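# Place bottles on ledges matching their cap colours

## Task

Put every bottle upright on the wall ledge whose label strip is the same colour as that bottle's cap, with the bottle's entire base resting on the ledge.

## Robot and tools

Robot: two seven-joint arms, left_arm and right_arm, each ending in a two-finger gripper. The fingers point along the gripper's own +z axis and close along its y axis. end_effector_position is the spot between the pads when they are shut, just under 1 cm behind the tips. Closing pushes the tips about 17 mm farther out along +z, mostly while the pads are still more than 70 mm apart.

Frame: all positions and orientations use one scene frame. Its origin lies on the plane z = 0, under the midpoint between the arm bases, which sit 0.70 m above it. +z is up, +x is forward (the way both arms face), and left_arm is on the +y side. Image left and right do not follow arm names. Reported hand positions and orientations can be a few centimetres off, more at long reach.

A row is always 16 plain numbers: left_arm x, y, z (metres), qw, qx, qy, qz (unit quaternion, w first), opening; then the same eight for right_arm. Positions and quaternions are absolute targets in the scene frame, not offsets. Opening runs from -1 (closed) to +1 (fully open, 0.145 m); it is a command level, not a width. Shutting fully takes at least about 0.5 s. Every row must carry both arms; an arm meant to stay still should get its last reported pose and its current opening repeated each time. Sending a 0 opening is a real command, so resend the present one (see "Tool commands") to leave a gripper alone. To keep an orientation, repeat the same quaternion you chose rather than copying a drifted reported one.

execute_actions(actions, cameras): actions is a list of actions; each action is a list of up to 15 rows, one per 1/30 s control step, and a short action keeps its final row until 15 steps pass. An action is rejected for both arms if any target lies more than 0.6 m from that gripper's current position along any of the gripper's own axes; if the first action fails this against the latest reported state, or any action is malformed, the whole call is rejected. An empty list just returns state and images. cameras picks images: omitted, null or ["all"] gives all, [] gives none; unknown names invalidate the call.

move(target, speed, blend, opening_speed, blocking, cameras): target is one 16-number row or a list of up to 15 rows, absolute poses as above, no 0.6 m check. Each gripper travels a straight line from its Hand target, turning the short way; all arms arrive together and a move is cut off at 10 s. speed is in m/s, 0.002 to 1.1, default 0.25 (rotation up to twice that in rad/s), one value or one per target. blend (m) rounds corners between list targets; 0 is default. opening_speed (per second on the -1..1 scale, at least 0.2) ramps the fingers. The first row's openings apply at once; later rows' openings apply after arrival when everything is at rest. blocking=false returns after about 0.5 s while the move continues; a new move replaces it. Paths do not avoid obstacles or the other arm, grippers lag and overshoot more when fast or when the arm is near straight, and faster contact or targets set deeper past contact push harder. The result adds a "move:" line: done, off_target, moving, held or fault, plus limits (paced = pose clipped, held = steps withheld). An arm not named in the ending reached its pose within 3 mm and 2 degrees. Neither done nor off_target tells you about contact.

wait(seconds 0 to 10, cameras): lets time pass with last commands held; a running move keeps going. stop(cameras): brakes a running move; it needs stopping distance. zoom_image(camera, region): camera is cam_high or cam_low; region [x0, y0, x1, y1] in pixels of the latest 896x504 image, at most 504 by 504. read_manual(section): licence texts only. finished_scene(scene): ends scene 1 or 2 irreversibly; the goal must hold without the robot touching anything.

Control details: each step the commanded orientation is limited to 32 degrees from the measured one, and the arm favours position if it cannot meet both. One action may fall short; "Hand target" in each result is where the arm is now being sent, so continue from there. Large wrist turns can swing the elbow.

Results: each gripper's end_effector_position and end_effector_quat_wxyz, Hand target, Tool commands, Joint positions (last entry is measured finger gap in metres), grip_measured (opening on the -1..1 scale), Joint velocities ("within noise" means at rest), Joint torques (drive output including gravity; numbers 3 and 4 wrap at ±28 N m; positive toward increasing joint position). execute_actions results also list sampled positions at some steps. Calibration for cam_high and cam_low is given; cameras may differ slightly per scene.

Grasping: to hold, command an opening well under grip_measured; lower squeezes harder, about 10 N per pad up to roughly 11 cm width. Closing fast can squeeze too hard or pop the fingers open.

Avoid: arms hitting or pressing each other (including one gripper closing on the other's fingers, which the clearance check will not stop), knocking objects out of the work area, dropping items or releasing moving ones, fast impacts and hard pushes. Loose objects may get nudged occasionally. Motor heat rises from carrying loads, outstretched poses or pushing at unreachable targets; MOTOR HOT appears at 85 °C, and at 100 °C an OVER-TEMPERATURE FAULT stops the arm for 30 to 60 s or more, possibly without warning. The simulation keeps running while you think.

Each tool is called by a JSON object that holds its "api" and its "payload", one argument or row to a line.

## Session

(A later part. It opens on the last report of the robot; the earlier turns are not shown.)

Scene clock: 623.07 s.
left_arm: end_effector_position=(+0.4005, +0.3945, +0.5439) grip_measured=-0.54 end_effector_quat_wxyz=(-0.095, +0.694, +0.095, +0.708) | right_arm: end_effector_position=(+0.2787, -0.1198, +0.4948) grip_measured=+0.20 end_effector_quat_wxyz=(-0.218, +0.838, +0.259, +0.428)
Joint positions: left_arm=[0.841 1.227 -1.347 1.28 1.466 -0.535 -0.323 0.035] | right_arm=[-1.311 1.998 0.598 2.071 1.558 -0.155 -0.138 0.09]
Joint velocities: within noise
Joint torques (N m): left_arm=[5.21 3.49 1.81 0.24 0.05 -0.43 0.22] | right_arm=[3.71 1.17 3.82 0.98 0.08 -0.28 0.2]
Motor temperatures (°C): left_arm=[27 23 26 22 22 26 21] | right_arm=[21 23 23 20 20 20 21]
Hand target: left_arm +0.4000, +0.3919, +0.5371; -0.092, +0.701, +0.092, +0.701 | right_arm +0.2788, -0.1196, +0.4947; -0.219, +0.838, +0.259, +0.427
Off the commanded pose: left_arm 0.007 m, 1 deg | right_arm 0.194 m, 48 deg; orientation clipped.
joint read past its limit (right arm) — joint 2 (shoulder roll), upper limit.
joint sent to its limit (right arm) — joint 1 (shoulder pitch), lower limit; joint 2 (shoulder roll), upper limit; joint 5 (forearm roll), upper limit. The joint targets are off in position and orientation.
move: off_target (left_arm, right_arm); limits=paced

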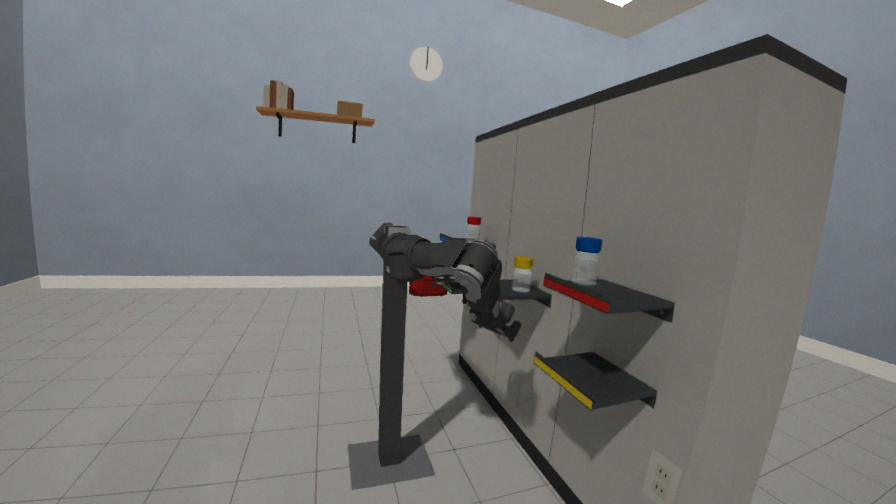

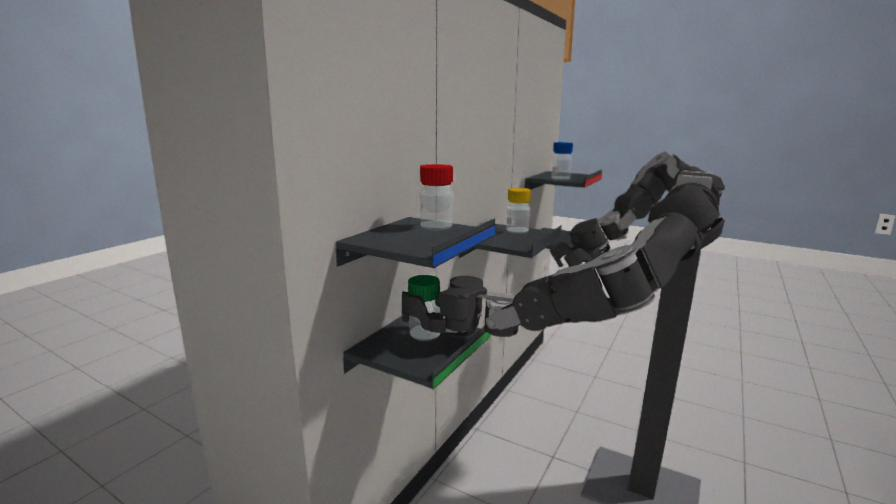

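{"api": "move", "payload": {
  "target": [
    [0.40,0.393,0.542,-0.0923,0.701,0.0923,0.701,0.2,0.22,-0.30,0.45,0,0.83,0,0.5577,0.2],
    [0.25,0.353,0.546,-0.0923,0.701,0.0923,0.701,0.2,0.18,-0.38,0.38,0,0.9239,0,0.3827,0.2]
  ],
  "speed": [0.1,0.12]
}}

Scene clock: 640.90 s.
left_arm: end_effector_position=(+0.2510, +0.3531, +0.5482) grip_measured=+0.20 end_effector_quat_wxyz=(-0.118, +0.733, +0.089, +0.664) | right_arm: end_effector_position=(+0.1810, -0.3813, +0.3810) grip_measured=+0.20 end_effector_quat_wxyz=(+0.003, +0.923, -0.001, +0.385)
Joint positions: left_arm=[0.613 1.763 -1.563 2.064 1.215 -0.787 -0.758 0.09] | right_arm=[-1.274 1.397 0.202 1.559 1.414 -0.297 0.042 0.09]
Joint velocities: within noise
Joint torques (N m): left_arm=[1.81 4.47 1.16 1.29 -0.16 -0.53 -0.07] | right_arm=[1.09 3.02 1.22 0.68 0.17 -0.25 0.23]
Motor temperatures (°C): left_arm=[27 23 25 22 21 25 21] | right_arm=[21 23 23 20 20 20 21]
Hand target: left_arm +0.2503, +0.3529, +0.5462; -0.118, +0.735, +0.091, +0.662 | right_arm +0.1799, -0.3799, +0.3800; +0.000, +0.924, +0.000, +0.383
Off the commanded pose: left_arm 0.002 m, 6 deg | right_arm 0.002 m, 0 deg.
joint sent to its limit (left arm) — joint 3 (upper arm roll), lower limit; joint 6 (wrist pitch), lower limit. The joint targets are off in orientation, not in position.
move: off_target (left_arm)

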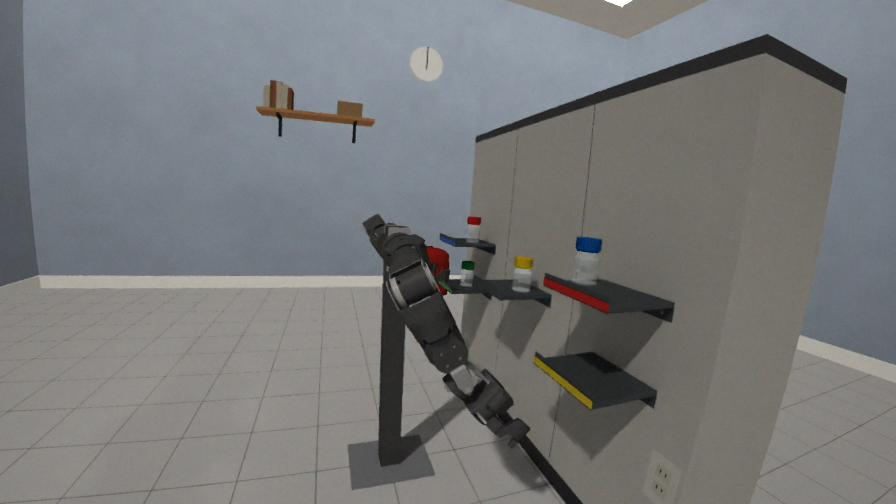

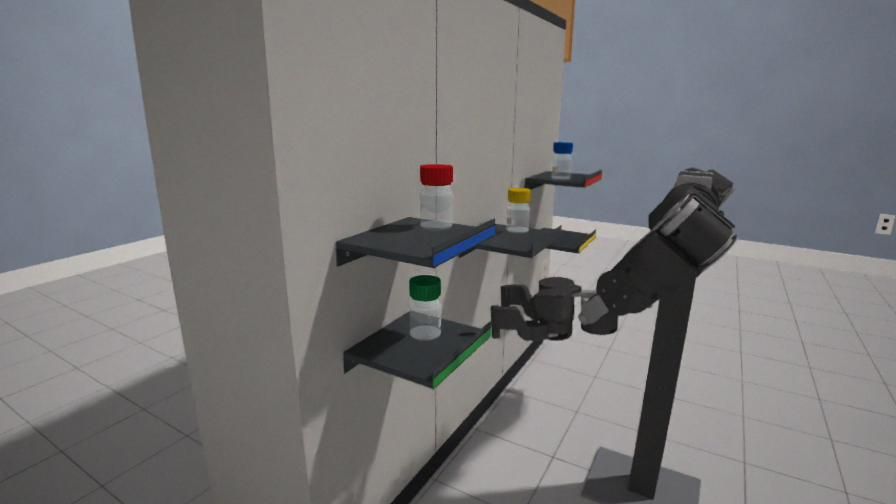

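{"api": "move", "payload": {
  "target": [
    [0.25,0.30,0.48,0,0.83,0,0.5577,0.2,0.10,-0.30,0.22,0,0.99,0,0.14,0.2],
    [0.20,0.30,0.40,0,0.9239,0,0.3827,0.2,0.08,-0.25,0.15,0,1,0,0.0,0.2]
  ],
  "speed": 0.2
}}

Scene clock: 655.40 s.
left_arm: end_effector_position=(+0.2008, +0.3012, +0.4016) grip_measured=+0.20 end_effector_quat_wxyz=(-0.003, +0.923, +0.001, +0.386) | right_arm: end_effector_position=(+0.0811, -0.2499, +0.1500) grip_measured=+0.20 end_effector_quat_wxyz=(+0.001, +1.000, -0.002, +0.003)
Joint positions: left_arm=[0.435 1.586 -1.563 1.932 1.447 -0.327 -0.372 0.09] | right_arm=[-0.042 0.538 -0.856 0.762 1.01 0.422 -0.089 0.09]
Joint velocities: within noise
Joint torques (N m): left_arm=[2.1 4.92 1.14 1.32 0.02 -0.37 0.27] | right_arm=[1.2 4.13 0.1 1.14 0.03 0.17 0.22]
Motor temperatures (°C): left_arm=[26 23 25 22 22 25 21] | right_arm=[21 23 23 20 20 20 21]
Hand target: left_arm +0.2001, +0.3000, +0.4001; +0.000, +0.924, +0.000, +0.383 | right_arm +0.0800, -0.2500, +0.1500; +0.000, +1.000, +0.000, +0.000
Off the commanded pose: left_arm 0.002 m, 0 deg | right_arm 0.001 m, 0 deg.
move: done

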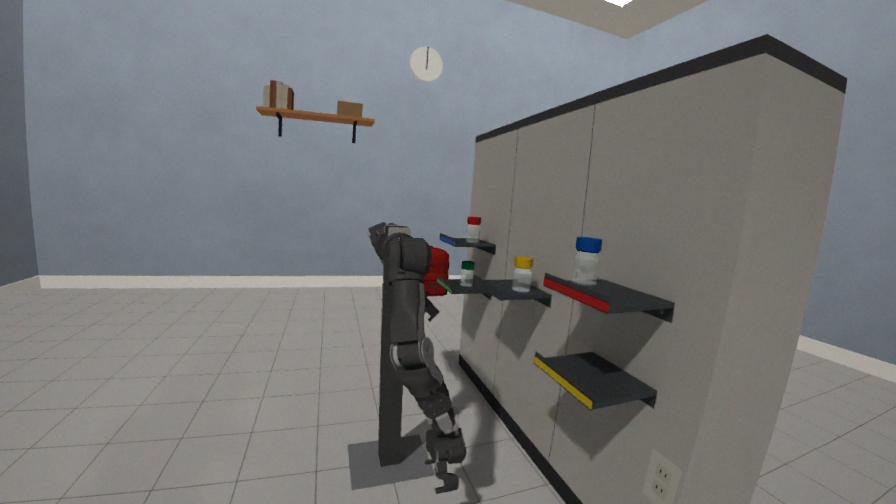

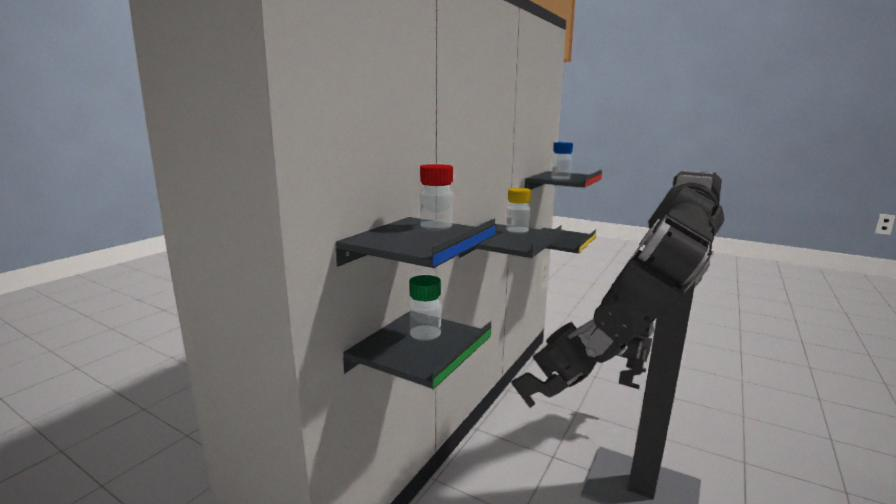

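{"api": "move", "payload": {
  "target": [
    [0.20,0.30,0.40,0,0.9239,0,0.3827,0.2,0.25,-0.20,0.30,0,0.9239,0,0.3827,0.2],
    [0.20,0.30,0.40,0,0.9239,0,0.3827,0.2,0.33,-0.20,0.42,0,0.7071,0,0.7071,0.2]
  ],
  "speed": 0.2
}}

{"api": "zoom_image", "payload": {
  "camera": "cam_low",
  "region": [440, 150, 640, 350]
}}

{"api": "zoom_image", "payload": {
  "camera": "cam_high",
  "region": [440, 220, 640, 400]
}}

Scene clock: 681.47 s.
left_arm: end_effector_position=(+0.2008, +0.3012, +0.4015) grip_measured=+0.20 end_effector_quat_wxyz=(-0.003, +0.923, +0.001, +0.385) | right_arm: end_effector_position=(+0.3297, -0.1993, +0.4196) grip_measured=+0.20 end_effector_quat_wxyz=(-0.001, +0.708, +0.001, +0.706)
Joint positions: left_arm=[0.435 1.586 -1.563 1.932 1.447 -0.327 -0.372 0.09] | right_arm=[-0.035 0.633 -0.609 1.454 0.553 -0.473 -0.449 0.09]
Joint velocities: within noise
Joint torques (N m): left_arm=[2.1 4.89 1.14 1.32 0.03 -0.39 0.27] | right_arm=[2.99 2.94 2.35 2.74 -0.17 -0.55 -0.04]
Motor temperatures (°C): left_arm=[25 24 24 21 21 25 21] | right_arm=[21 23 23 20 20 20 21]
Hand target: left_arm +0.2001, +0.3000, +0.4001; +0.000, +0.924, +0.000, +0.383 | right_arm +0.3300, -0.2000, +0.4200; +0.000, +0.707, +0.000, +0.707
Off the commanded pose: left_arm 0.002 m, 0 deg | right_arm 0.001 m, 0 deg.
move: done

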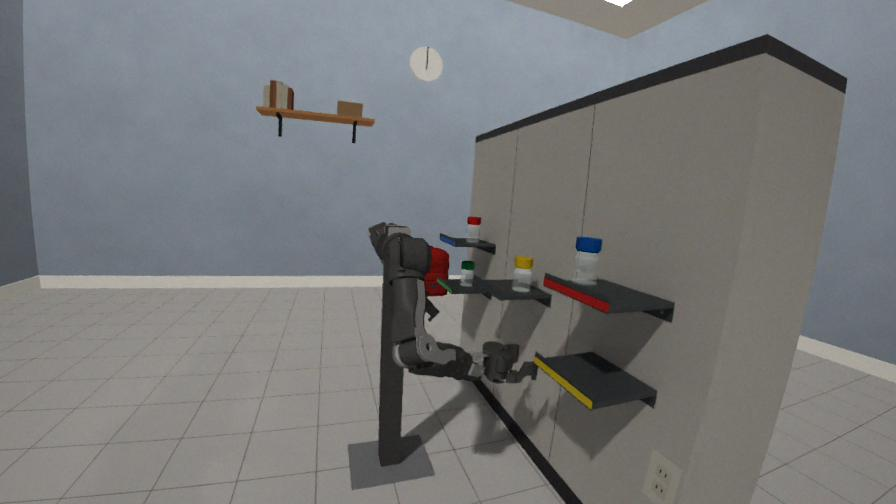

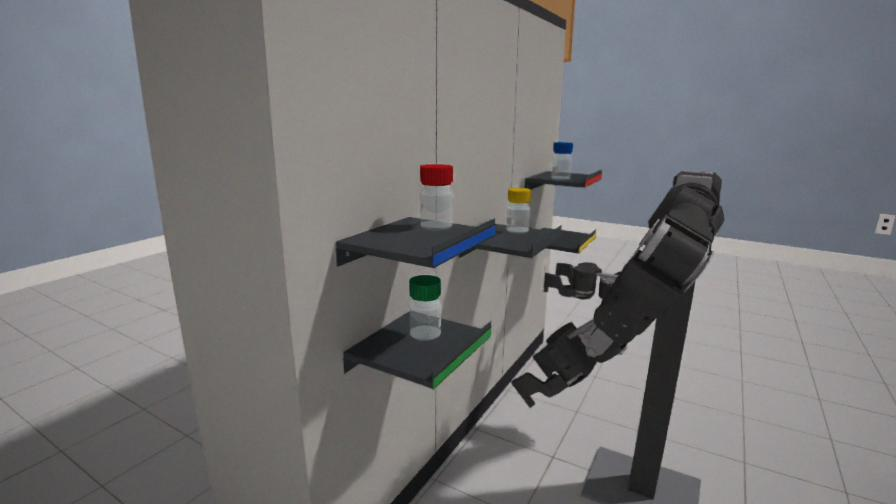

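Scaled by 2.520 from the camera's 896x504 image, which has a finer 1280x720 frame.

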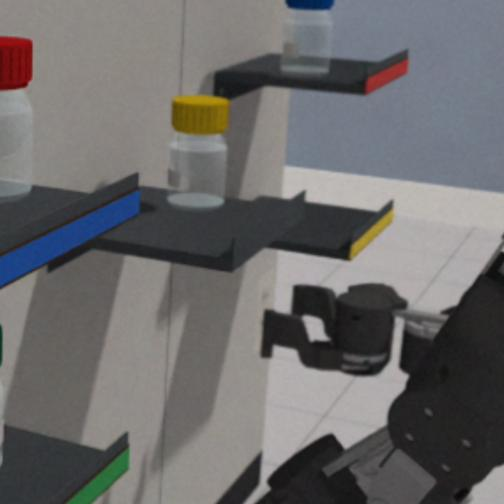

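Scaled by 2.520 from the camera's 896x504 image, which has a finer 1280x720 frame.

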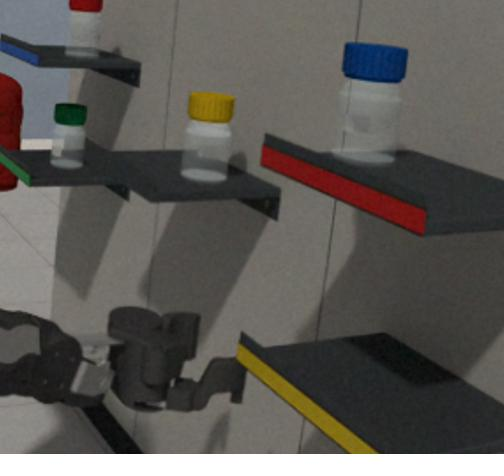

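{"api": "move", "payload": {
  "target": [
    [0.20,0.30,0.40,0,0.9239,0,0.3827,0.2,0.335,-0.205,0.665,0,0.7071,0,0.7071,0.2],
    [0.20,0.30,0.40,0,0.9239,0,0.3827,0.2,0.32,-0.07,0.665,-0.0698,0.7037,0.0698,0.7037,0.2]
  ],
  "speed": 0.18,
  "blend": [0.02,0]
}}

{"api": "zoom_image", "payload": {
  "camera": "cam_low",
  "region": [440, 150, 640, 280]
}}

{"api": "zoom_image", "payload": {
  "camera": "cam_high",
  "region": [440, 220, 580, 320]
}}

Scene clock: 714.13 s.
left_arm: end_effector_position=(+0.2008, +0.3012, +0.4015) grip_measured=+0.20 end_effector_quat_wxyz=(-0.003, +0.923, +0.001, +0.385) | right_arm: end_effector_position=(+0.3195, -0.0689, +0.6651) grip_measured=+0.20 end_effector_quat_wxyz=(-0.074, +0.703, +0.071, +0.703)
Joint positions: left_arm=[0.435 1.586 -1.563 1.932 1.447 -0.327 -0.372 0.09] | right_arm=[0.606 0.576 -0.756 2.338 1.041 0.585 -1.059 0.09]
Joint velocities: within noise
Joint torques (N m): left_arm=[2.12 4.89 1.14 1.32 0.03 -0.38 0.27] | right_arm=[4.42 0.67 2.1 1.89 -0.4 -0.11 -0.16]
Motor temperatures (°C): left_arm=[24 24 24 21 21 25 21] | right_arm=[21 23 23 20 20 20 21]
Hand target: left_arm +0.2001, +0.3000, +0.4001; +0.000, +0.924, +0.000, +0.383 | right_arm +0.3200, -0.0700, +0.6649; -0.070, +0.704, +0.070, +0.704
Off the commanded pose: left_arm 0.002 m, 0 deg | right_arm 0.001 m, 1 deg.
move: done

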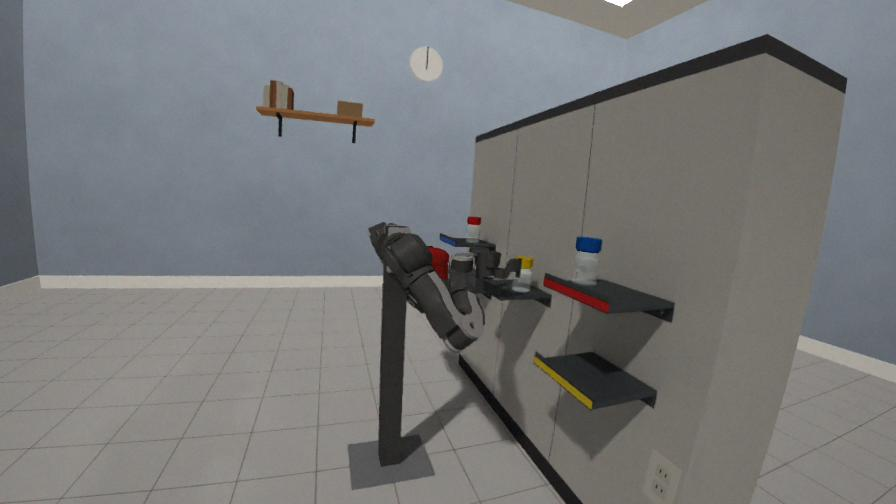

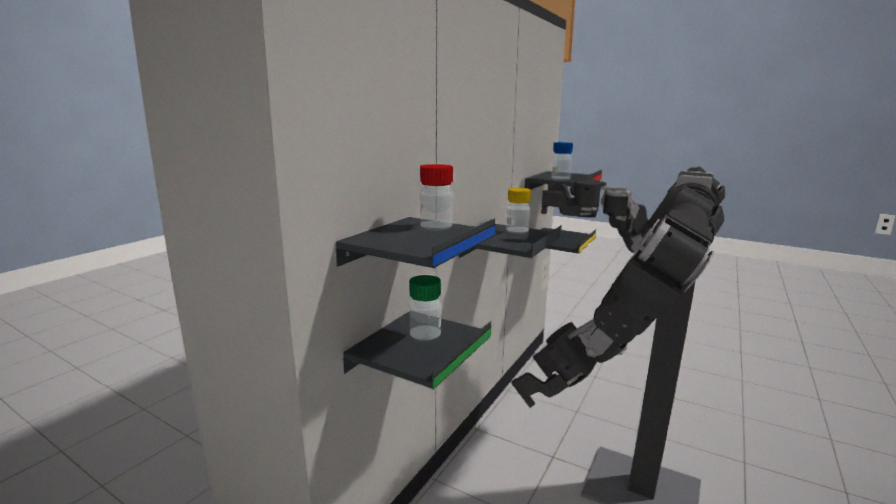

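Scaled by 2.520 from the camera's 896x504 image, which has a finer 1280x720 frame.

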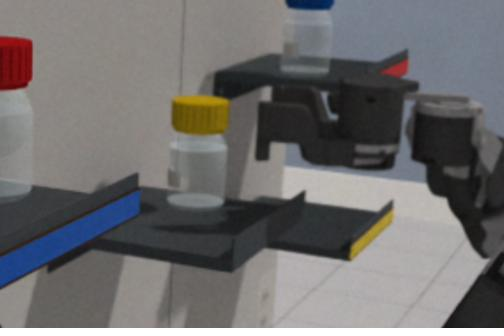

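Scaled by 3.600 from the camera's 896x504 image, which has a finer 1280x720 frame.

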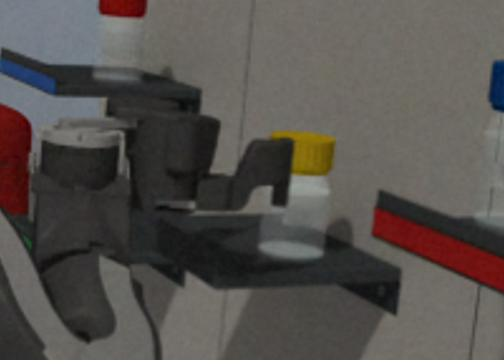

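{"api": "move", "payload": {
  "target": [
    [0.20,0.30,0.40,0,0.9239,0,0.3827,0.2,0.395,-0.059,0.653,-0.0698,0.7037,0.0698,0.7037,0.2],
    [0.20,0.30,0.40,0,0.9239,0,0.3827,0.2,0.395,-0.059,0.653,-0.0698,0.7037,0.0698,0.7037,-0.9]
  ],
  "speed": 0.12,
  "opening_speed": 1.2
}}

{"api": "zoom_image", "payload": {
  "camera": "cam_low",
  "region": [440, 150, 640, 280]
}}

{"api": "zoom_image", "payload": {
  "camera": "cam_high",
  "region": [440, 220, 580, 320]
}}

Scene clock: 757.40 s.
left_arm: end_effector_position=(+0.2008, +0.3012, +0.4015) grip_measured=+0.20 end_effector_quat_wxyz=(-0.003, +0.923, +0.001, +0.385) | right_arm: end_effector_position=(+0.3954, -0.0593, +0.6531) grip_measured=-0.30 end_effector_quat_wxyz=(-0.070, +0.704, +0.069, +0.703)
Joint positions: left_arm=[0.435 1.586 -1.563 1.932 1.447 -0.327 -0.372 0.09] | right_arm=[0.767 0.487 -0.808 1.937 0.967 0.465 -0.829 0.053]
Joint velocities: within noise
Joint torques (N m): left_arm=[2.12 4.92 1.14 1.32 0.03 -0.39 0.27] | right_arm=[5.5 0.49 2.61 2.54 -0.41 -0.36 -0.04]
Motor temperatures (°C): left_arm=[24 24 24 21 21 25 21] | right_arm=[22 23 23 20 20 20 21]
Hand target: left_arm +0.2001, +0.3000, +0.4001; +0.000, +0.924, +0.000, +0.383 | right_arm +0.3950, -0.0591, +0.6530; -0.070, +0.704, +0.070, +0.704
Off the commanded pose: left_arm 0.002 m, 0 deg | right_arm 0.000 m, 0 deg.
move: done

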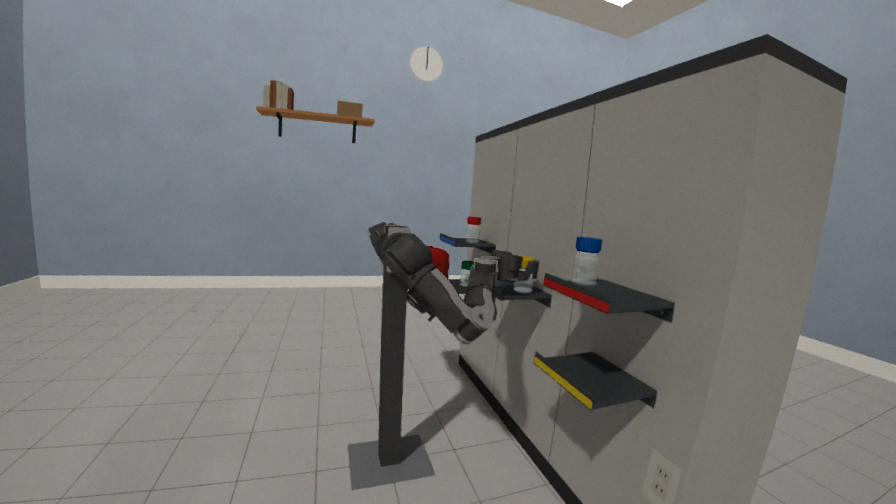

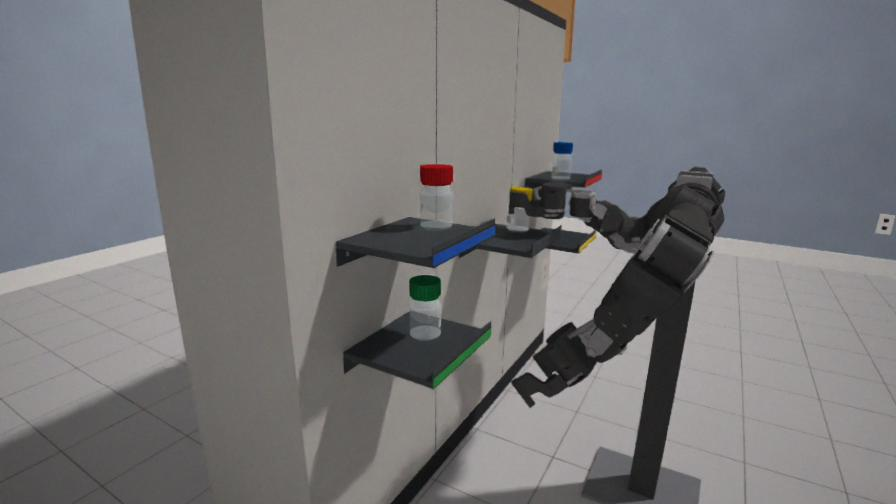

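Scaled by 2.520 from the camera's 896x504 image, which has a finer 1280x720 frame.

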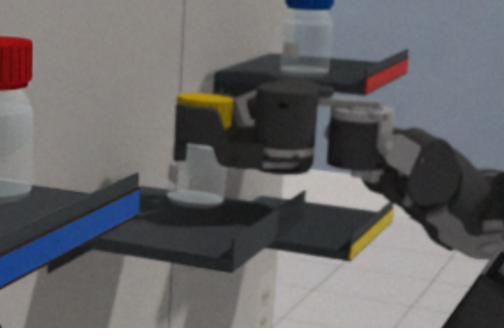

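Scaled by 3.600 from the camera's 896x504 image, which has a finer 1280x720 frame.

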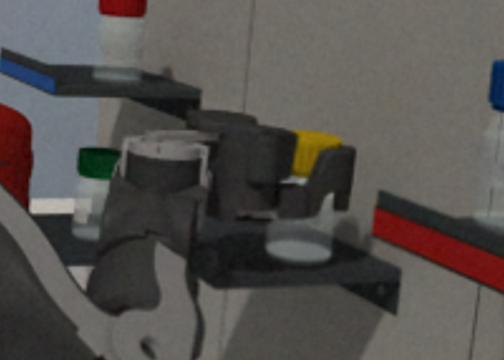

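{"api": "move", "payload": {
  "target": [
    [0.20,0.30,0.40,0,0.9239,0,0.3827,0.2,0.395,-0.059,0.70,-0.0698,0.7037,0.0698,0.7037,-0.9],
    [0.20,0.30,0.40,0,0.9239,0,0.3827,0.2,0.385,-0.20,0.70,0,0.7071,0,0.7071,-0.9],
    [0.20,0.30,0.40,0,0.9239,0,0.3827,0.2,0.385,-0.205,0.60,0,0.7071,0,0.7071,-0.9]
  ],
  "speed": [0.06,0.12,0.12],
  "blend": [0.01,0.01,0]
}}

{"api": "zoom_image", "payload": {
  "camera": "cam_low",
  "region": [440, 150, 640, 280]
}}

{"api": "zoom_image", "payload": {
  "camera": "cam_high",
  "region": [460, 220, 660, 400]
}}

Scene clock: 779.17 s.
left_arm: end_effector_position=(+0.2008, +0.3012, +0.4015) grip_measured=+0.20 end_effector_quat_wxyz=(-0.003, +0.923, +0.001, +0.385) | right_arm: end_effector_position=(+0.3847, -0.2061, +0.5958) grip_measured=-0.30 end_effector_quat_wxyz=(+0.003, +0.713, -0.001, +0.701)
Joint positions: left_arm=[0.435 1.586 -1.563 1.932 1.447 -0.327 -0.372 0.09] | right_arm=[0.332 0.897 -0.497 1.934 0.959 0.165 -0.604 0.053]
Joint velocities: within noise
Joint torques (N m): left_arm=[2.12 4.92 1.13 1.31 0.03 -0.39 0.27] | right_arm=[5.05 3.44 3.63 2.96 -0.45 -0.73 0.18]
Motor temperatures (°C): left_arm=[24 24 23 21 21 24 21] | right_arm=[23 23 23 20 20 20 21]
Hand target: left_arm +0.2001, +0.3000, +0.4001; +0.000, +0.924, +0.000, +0.383 | right_arm +0.3850, -0.2049, +0.6000; +0.000, +0.707, +0.000, +0.707
Off the commanded pose: left_arm 0.002 m, 0 deg | right_arm 0.004 m, 1 deg.
move: off_target (right_arm)

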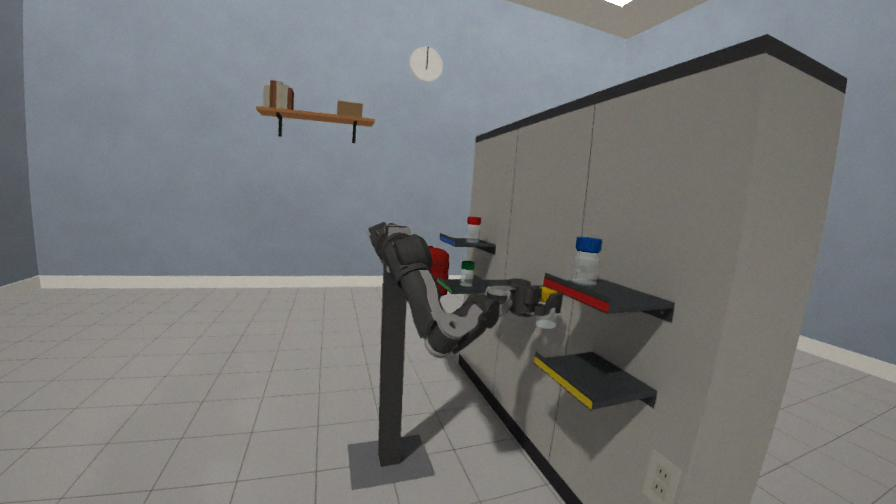

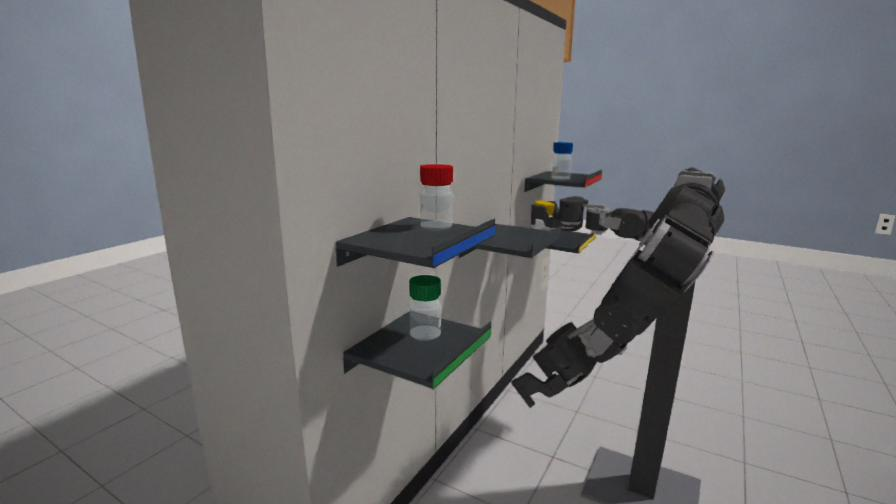

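Scaled by 2.520 from the camera's 896x504 image, which has a finer 1280x720 frame.

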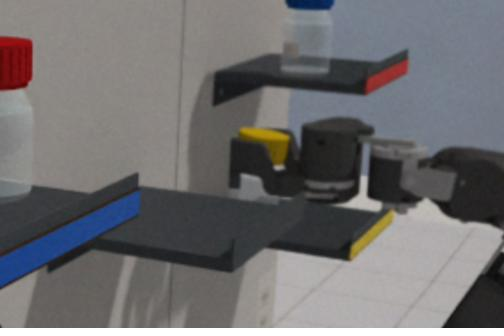

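Scaled by 2.520 from the camera's 896x504 image, which has a finer 1280x720 frame.

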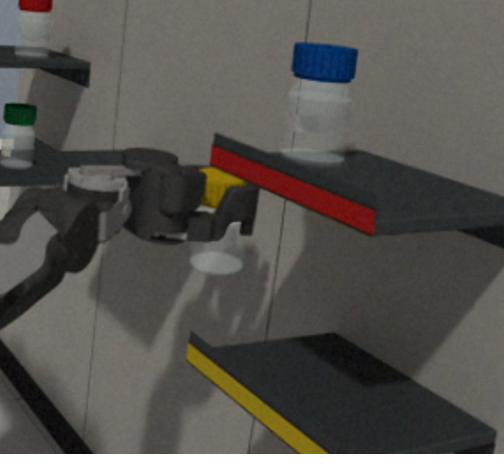

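{"api": "move", "payload": {
  "target": [
    [0.20,0.30,0.40,0,0.9239,0,0.3827,0.2,0.39,-0.375,0.60,0.0923,0.701,-0.0923,0.701,-0.9]
  ],
  "speed": [0.12]
}}

{"api": "zoom_image", "payload": {
  "camera": "cam_low",
  "region": [440, 150, 640, 280]
}}

{"api": "zoom_image", "payload": {
  "camera": "cam_high",
  "region": [500, 220, 700, 420]
}}

Scene clock: 798.17 s.
left_arm: end_effector_position=(+0.2008, +0.3012, +0.4015) grip_measured=+0.20 end_effector_quat_wxyz=(-0.003, +0.923, +0.001, +0.385) | right_arm: end_effector_position=(+0.3892, -0.3751, +0.5931) grip_measured=-0.30 end_effector_quat_wxyz=(+0.094, +0.709, -0.093, +0.692)
Joint positions: left_arm=[0.435 1.586 -1.563 1.932 1.447 -0.327 -0.372 0.09] | right_arm=[0.185 1.14 -0.249 1.566 1.151 -0.02 -0.364 0.053]
Joint velocities: within noise
Joint torques (N m): left_arm=[2.12 4.89 1.14 1.32 0.03 -0.38 0.27] | right_arm=[5.1 7.42 5.65 2.25 -0.14 -0.78 0.21]
Motor temperatures (°C): left_arm=[23 24 23 21 21 24 21] | right_arm=[23 23 23 20 20 21 21]
Hand target: left_arm +0.2001, +0.3000, +0.4001; +0.000, +0.924, +0.000, +0.383 | right_arm +0.3900, -0.3750, +0.6000; +0.092, +0.701, -0.092, +0.701
Off the commanded pose: left_arm 0.002 m, 0 deg | right_arm 0.007 m, 1 deg.
move: off_target (right_arm)

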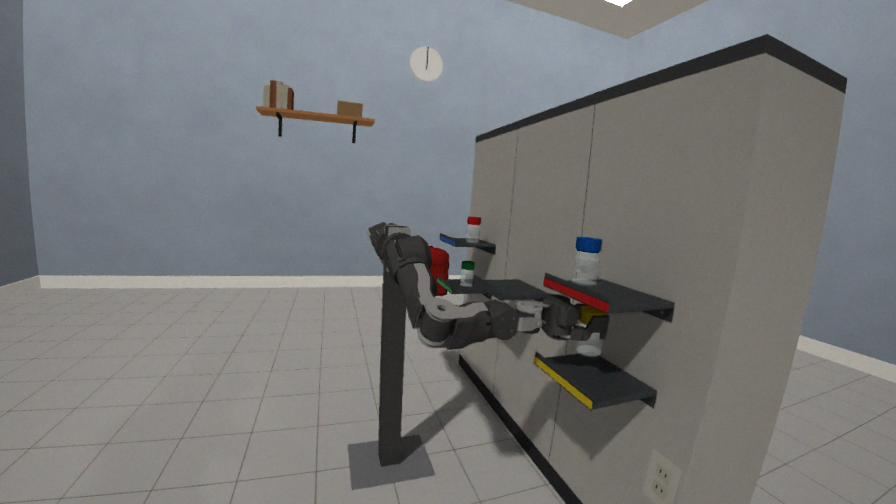

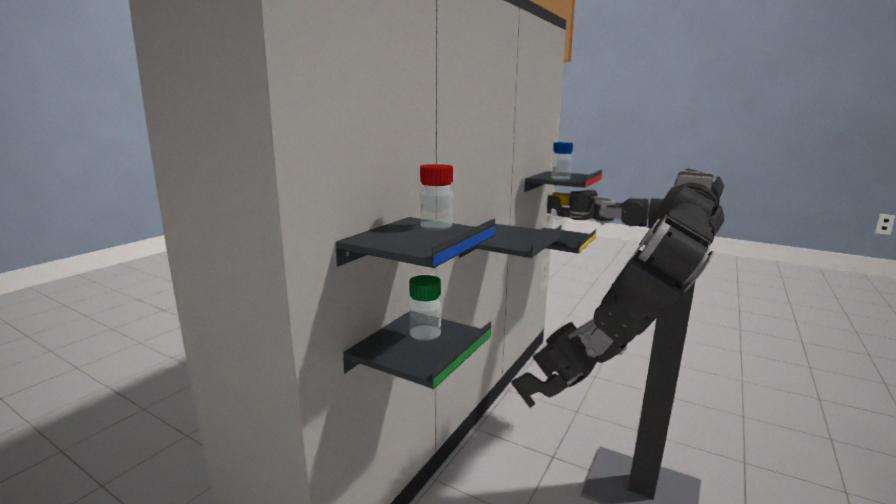

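Scaled by 2.520 from the camera's 896x504 image, which has a finer 1280x720 frame.

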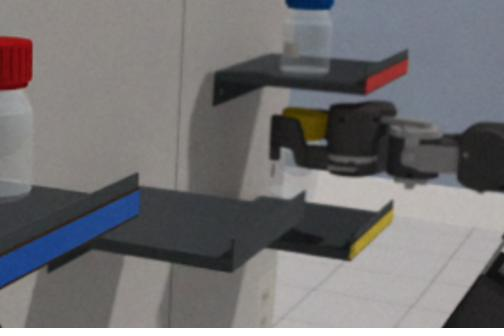

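Scaled by 2.520 from the camera's 896x504 image, which has a finer 1280x720 frame.

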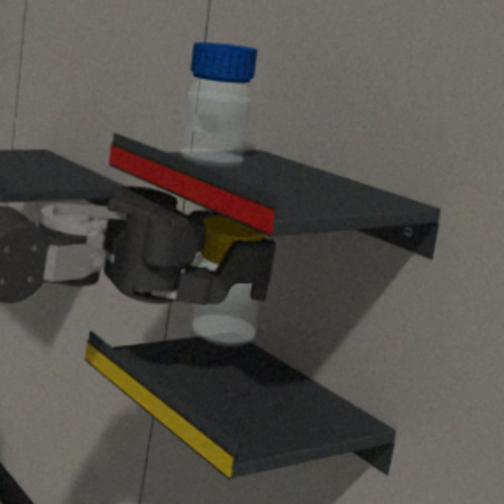

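{"api": "move", "payload": {
  "target": [
    [0.20,0.30,0.40,0,0.9239,0,0.3827,0.2,0.39,-0.375,0.57,0.0923,0.701,-0.0923,0.701,-0.9],
    [0.20,0.30,0.40,0,0.9239,0,0.3827,0.2,0.39,-0.375,0.548,0.0923,0.701,-0.0923,0.701,-0.9]
  ],
  "speed": [0.08,0.02]
}}

{"api": "zoom_image", "payload": {
  "camera": "cam_high",
  "region": [500, 220, 700, 420]
}}

Scene clock: 806.77 s.
left_arm: end_effector_position=(+0.2008, +0.3012, +0.4015) grip_measured=+0.20 end_effector_quat_wxyz=(-0.003, +0.923, +0.001, +0.385) | right_arm: end_effector_position=(+0.3904, -0.3767, +0.5562) grip_measured=-0.30 end_effector_quat_wxyz=(+0.095, +0.692, -0.093, +0.710)
Joint positions: left_arm=[0.435 1.586 -1.563 1.932 1.447 -0.327 -0.372 0.09] | right_arm=[0.162 1.01 -0.268 1.439 1.021 -0.16 -0.295 0.053]
Joint velocities: within noise
Joint torques (N m): left_arm=[2.12 4.89 1.14 1.32 0.03 -0.38 0.27] | right_arm=[3.36 5.58 1.91 1.52 0.07 -0.11 0.1]
Motor temperatures (°C): left_arm=[23 24 23 21 21 24 21] | right_arm=[23 23 24 20 20 21 21]
Hand target: left_arm +0.2001, +0.3000, +0.4001; +0.000, +0.924, +0.000, +0.383 | right_arm +0.3898, -0.3750, +0.5480; +0.092, +0.701, -0.092, +0.701
Off the commanded pose: left_arm 0.002 m, 0 deg | right_arm 0.008 m, 2 deg.
move: off_target (right_arm)

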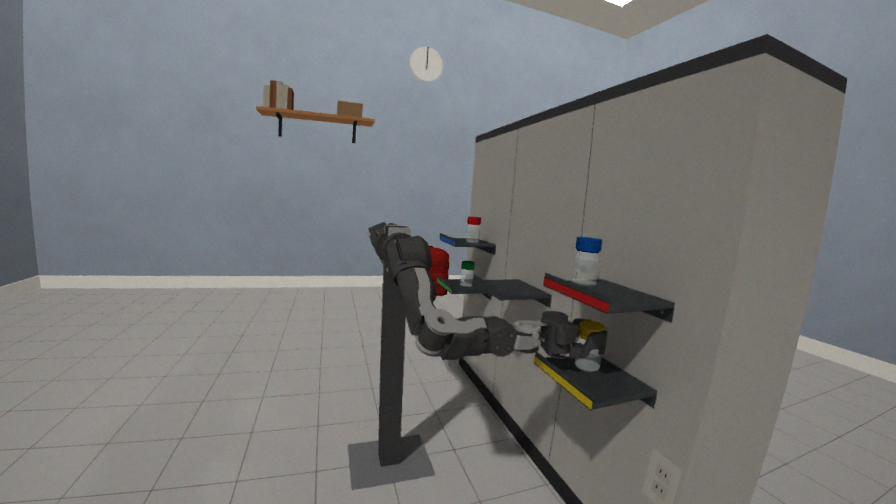

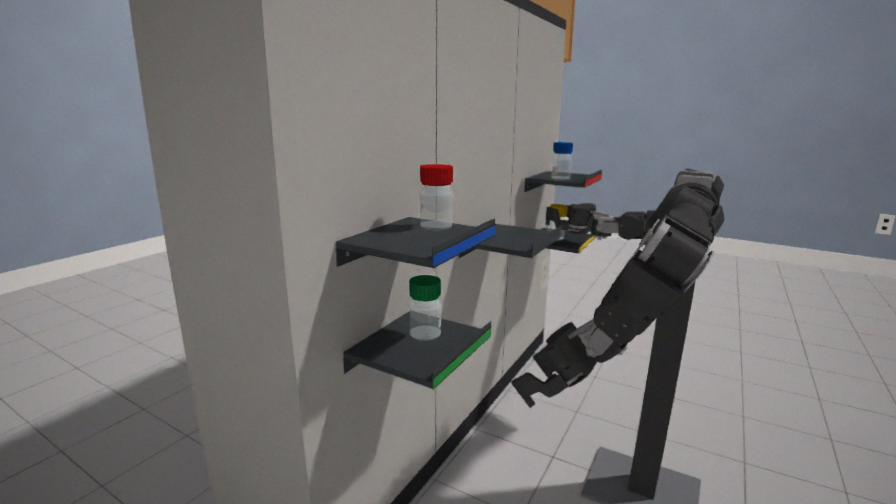

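Scaled by 2.520 from the camera's 896x504 image, which has a finer 1280x720 frame.

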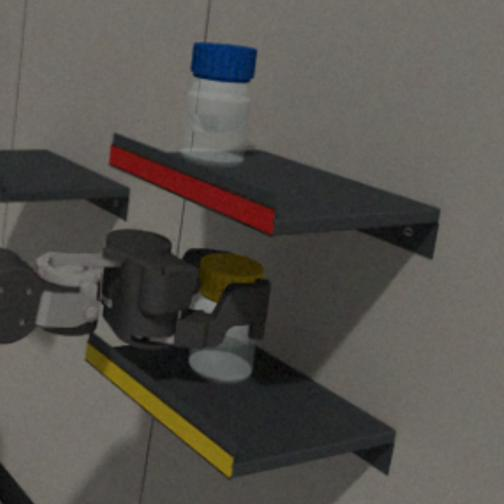

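{"api": "move", "payload": {
  "target": [
    [0.20,0.30,0.40,0,0.9239,0,0.3827,0.2,0.39,-0.375,0.555,0.0923,0.701,-0.0923,0.701,0.2],
    [0.10,0.30,0.22,0,0.99,0,0.14,0.2,0.31,-0.353,0.557,0.0923,0.701,-0.0923,0.701,0.2],
    [0.08,0.25,0.15,0,1,0,0,0.2,0.33,-0.205,0.56,0,0.7071,0,0.7071,0.2],
    [0.25,0.22,0.30,0,0.9239,0,0.3827,0.2,0.335,-0.205,0.56,0,0.7071,0,0.7071,0.2],
    [0.33,0.205,0.42,0,0.7071,0,0.7071,0.2,0.335,-0.205,0.56,0,0.7071,0,0.7071,0.2]
  ],
  "speed": [0.1,0.15,0.2,0.25,0.25],
  "opening_speed": 1.0
}}

{"api": "zoom_image", "payload": {
  "camera": "cam_high",
  "region": [500, 220, 700, 420]
}}

Scene clock: 839.63 s.
left_arm: end_effector_position=(+0.3295, +0.2040, +0.4198) grip_measured=+0.20 end_effector_quat_wxyz=(+0.002, +0.708, -0.003, +0.706) | right_arm: end_effector_position=(+0.3349, -0.2062, +0.5620) grip_measured=+0.20 end_effector_quat_wxyz=(+0.001, +0.705, -0.002, +0.709)
Joint positions: left_arm=[0.371 0.861 -1.313 1.449 0.787 -0.719 -0.782 0.09] | right_arm=[-0.043 0.922 -0.38 2.058 0.806 -0.02 -0.613 0.09]
Joint velocities: within noise
Joint torques (N m): left_arm=[5.08 2.81 2.17 2.18 -0.21 -0.57 -0.06] | right_arm=[3.31 3.39 1.92 2.55 -0.23 -0.25 0.12]
Motor temperatures (°C): left_arm=[23 24 23 21 21 24 21] | right_arm=[22 24 23 20 20 20 21]
Hand target: left_arm +0.3300, +0.2050, +0.4200; +0.000, +0.707, +0.000, +0.707 | right_arm +0.3349, -0.2049, +0.5600; +0.000, +0.707, +0.000, +0.707
Off the commanded pose: left_arm 0.001 m, 0 deg | right_arm 0.002 m, 0 deg.
move: done

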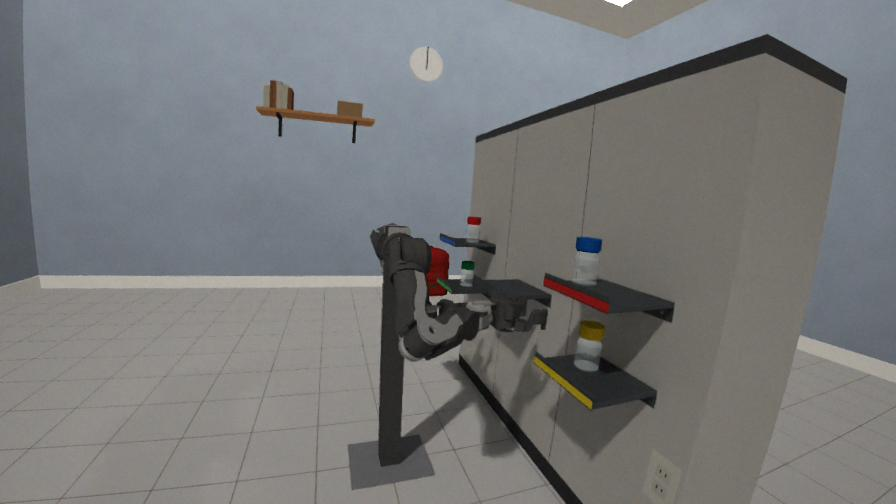

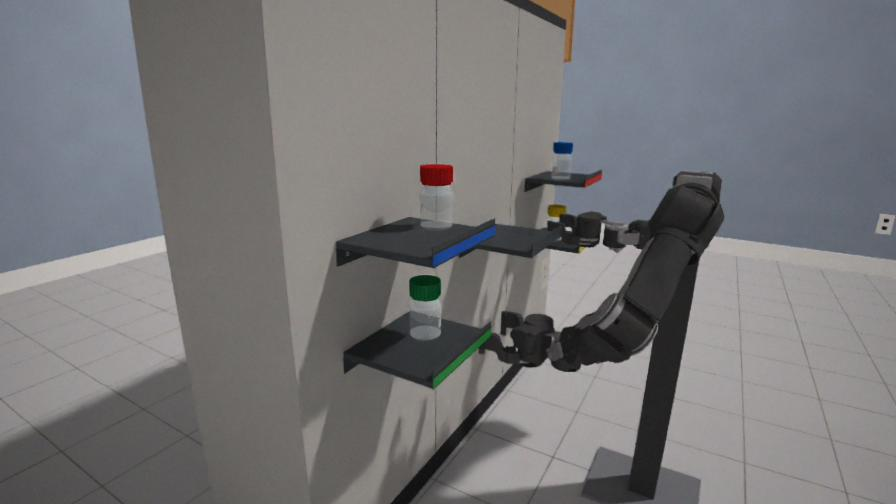

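Scaled by 2.520 from the camera's 896x504 image, which has a finer 1280x720 frame.

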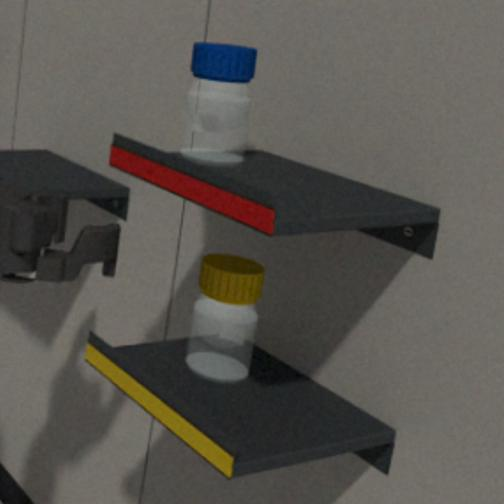

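{"api": "move", "payload": {
  "target": [
    [0.32,0.205,0.55,0,0.7071,0,0.7071,0.2,0.31,-0.205,0.65,0,0.7071,0,0.7071,0.2],
    [0.30,0.205,0.745,0,0.7071,0,0.7071,0.2,0.29,-0.205,0.75,0,0.7071,0,0.7071,0.2],
    [0.30,0.323,0.745,-0.0923,0.701,0.0923,0.701,0.2,0.286,-0.313,0.75,0.0923,0.701,-0.0923,0.701,0.2]
  ],
  "speed": 0.2,
  "blend": [0.02,0.01,0]
}}

{"api": "zoom_image", "payload": {
  "camera": "cam_high",
  "region": [400, 180, 660, 340]
}}

{"api": "zoom_image", "payload": {
  "camera": "cam_low",
  "region": [380, 120, 640, 280]
}}

Scene clock: 876.87 s.
left_arm: end_effector_position=(+0.2997, +0.3233, +0.7466) grip_measured=+0.20 end_effector_quat_wxyz=(-0.113, +0.676, +0.068, +0.725) | right_arm: end_effector_position=(+0.2861, -0.3138, +0.7495) grip_measured=+0.20 end_effector_quat_wxyz=(+0.094, +0.697, -0.093, +0.705)
Joint positions: left_arm=[1.819 1.808 -1.563 2.213 1.584 0.206 -0.655 0.09] | right_arm=[-0.021 1.086 0.678 2.284 1.559 0.785 -0.791 0.09]
Joint velocities: within noise
Joint torques (N m): left_arm=[3.1 -0.99 2.06 -0.39 -0.12 -0.44 0.2] | right_arm=[2.04 6.37 3.03 0.58 -0.15 -0.27 0.17]
Motor temperatures (°C): left_arm=[24 23 24 21 21 25 21] | right_arm=[22 23 23 20 20 20 21]
Hand target: left_arm +0.3000, +0.3231, +0.7449; -0.111, +0.679, +0.068, +0.723 | right_arm +0.2861, -0.3130, +0.7498; +0.093, +0.698, -0.090, +0.705
Off the commanded pose: left_arm 0.002 m, 5 deg | right_arm 0.001 m, 1 deg.
joint sent to its limit (left arm) — joint 3 (upper arm roll), lower limit; joint 5 (forearm roll), upper limit. The joint targets are off in orientation, not in position.
joint sent to its limit (right arm) — joint 5 (forearm roll), upper limit; joint 6 (wrist pitch), upper limit. The joint targets still meet the commanded pose.
move: off_target (left_arm)

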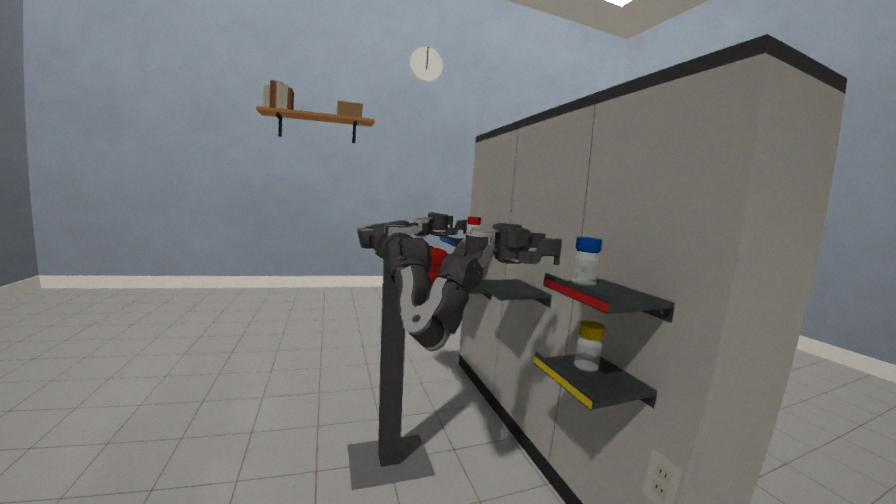

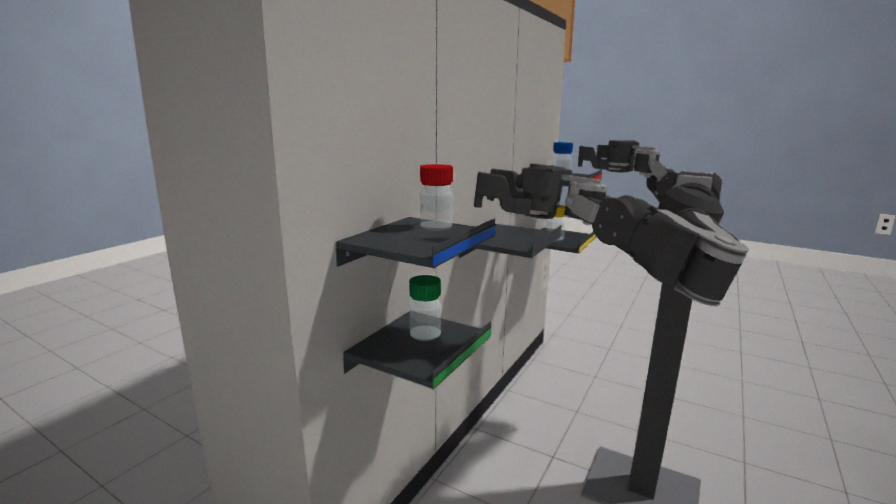

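Scaled by 1.938 from the camera's 896x504 image, which has a finer 1280x720 frame.

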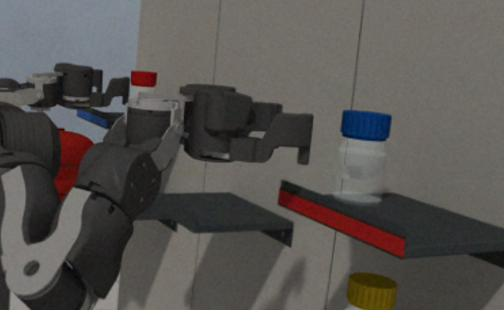

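Scaled by 1.938 from the camera's 896x504 image, which has a finer 1280x720 frame.

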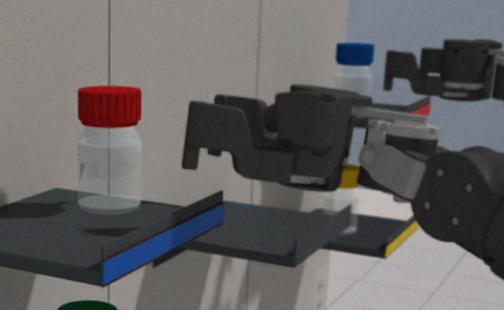

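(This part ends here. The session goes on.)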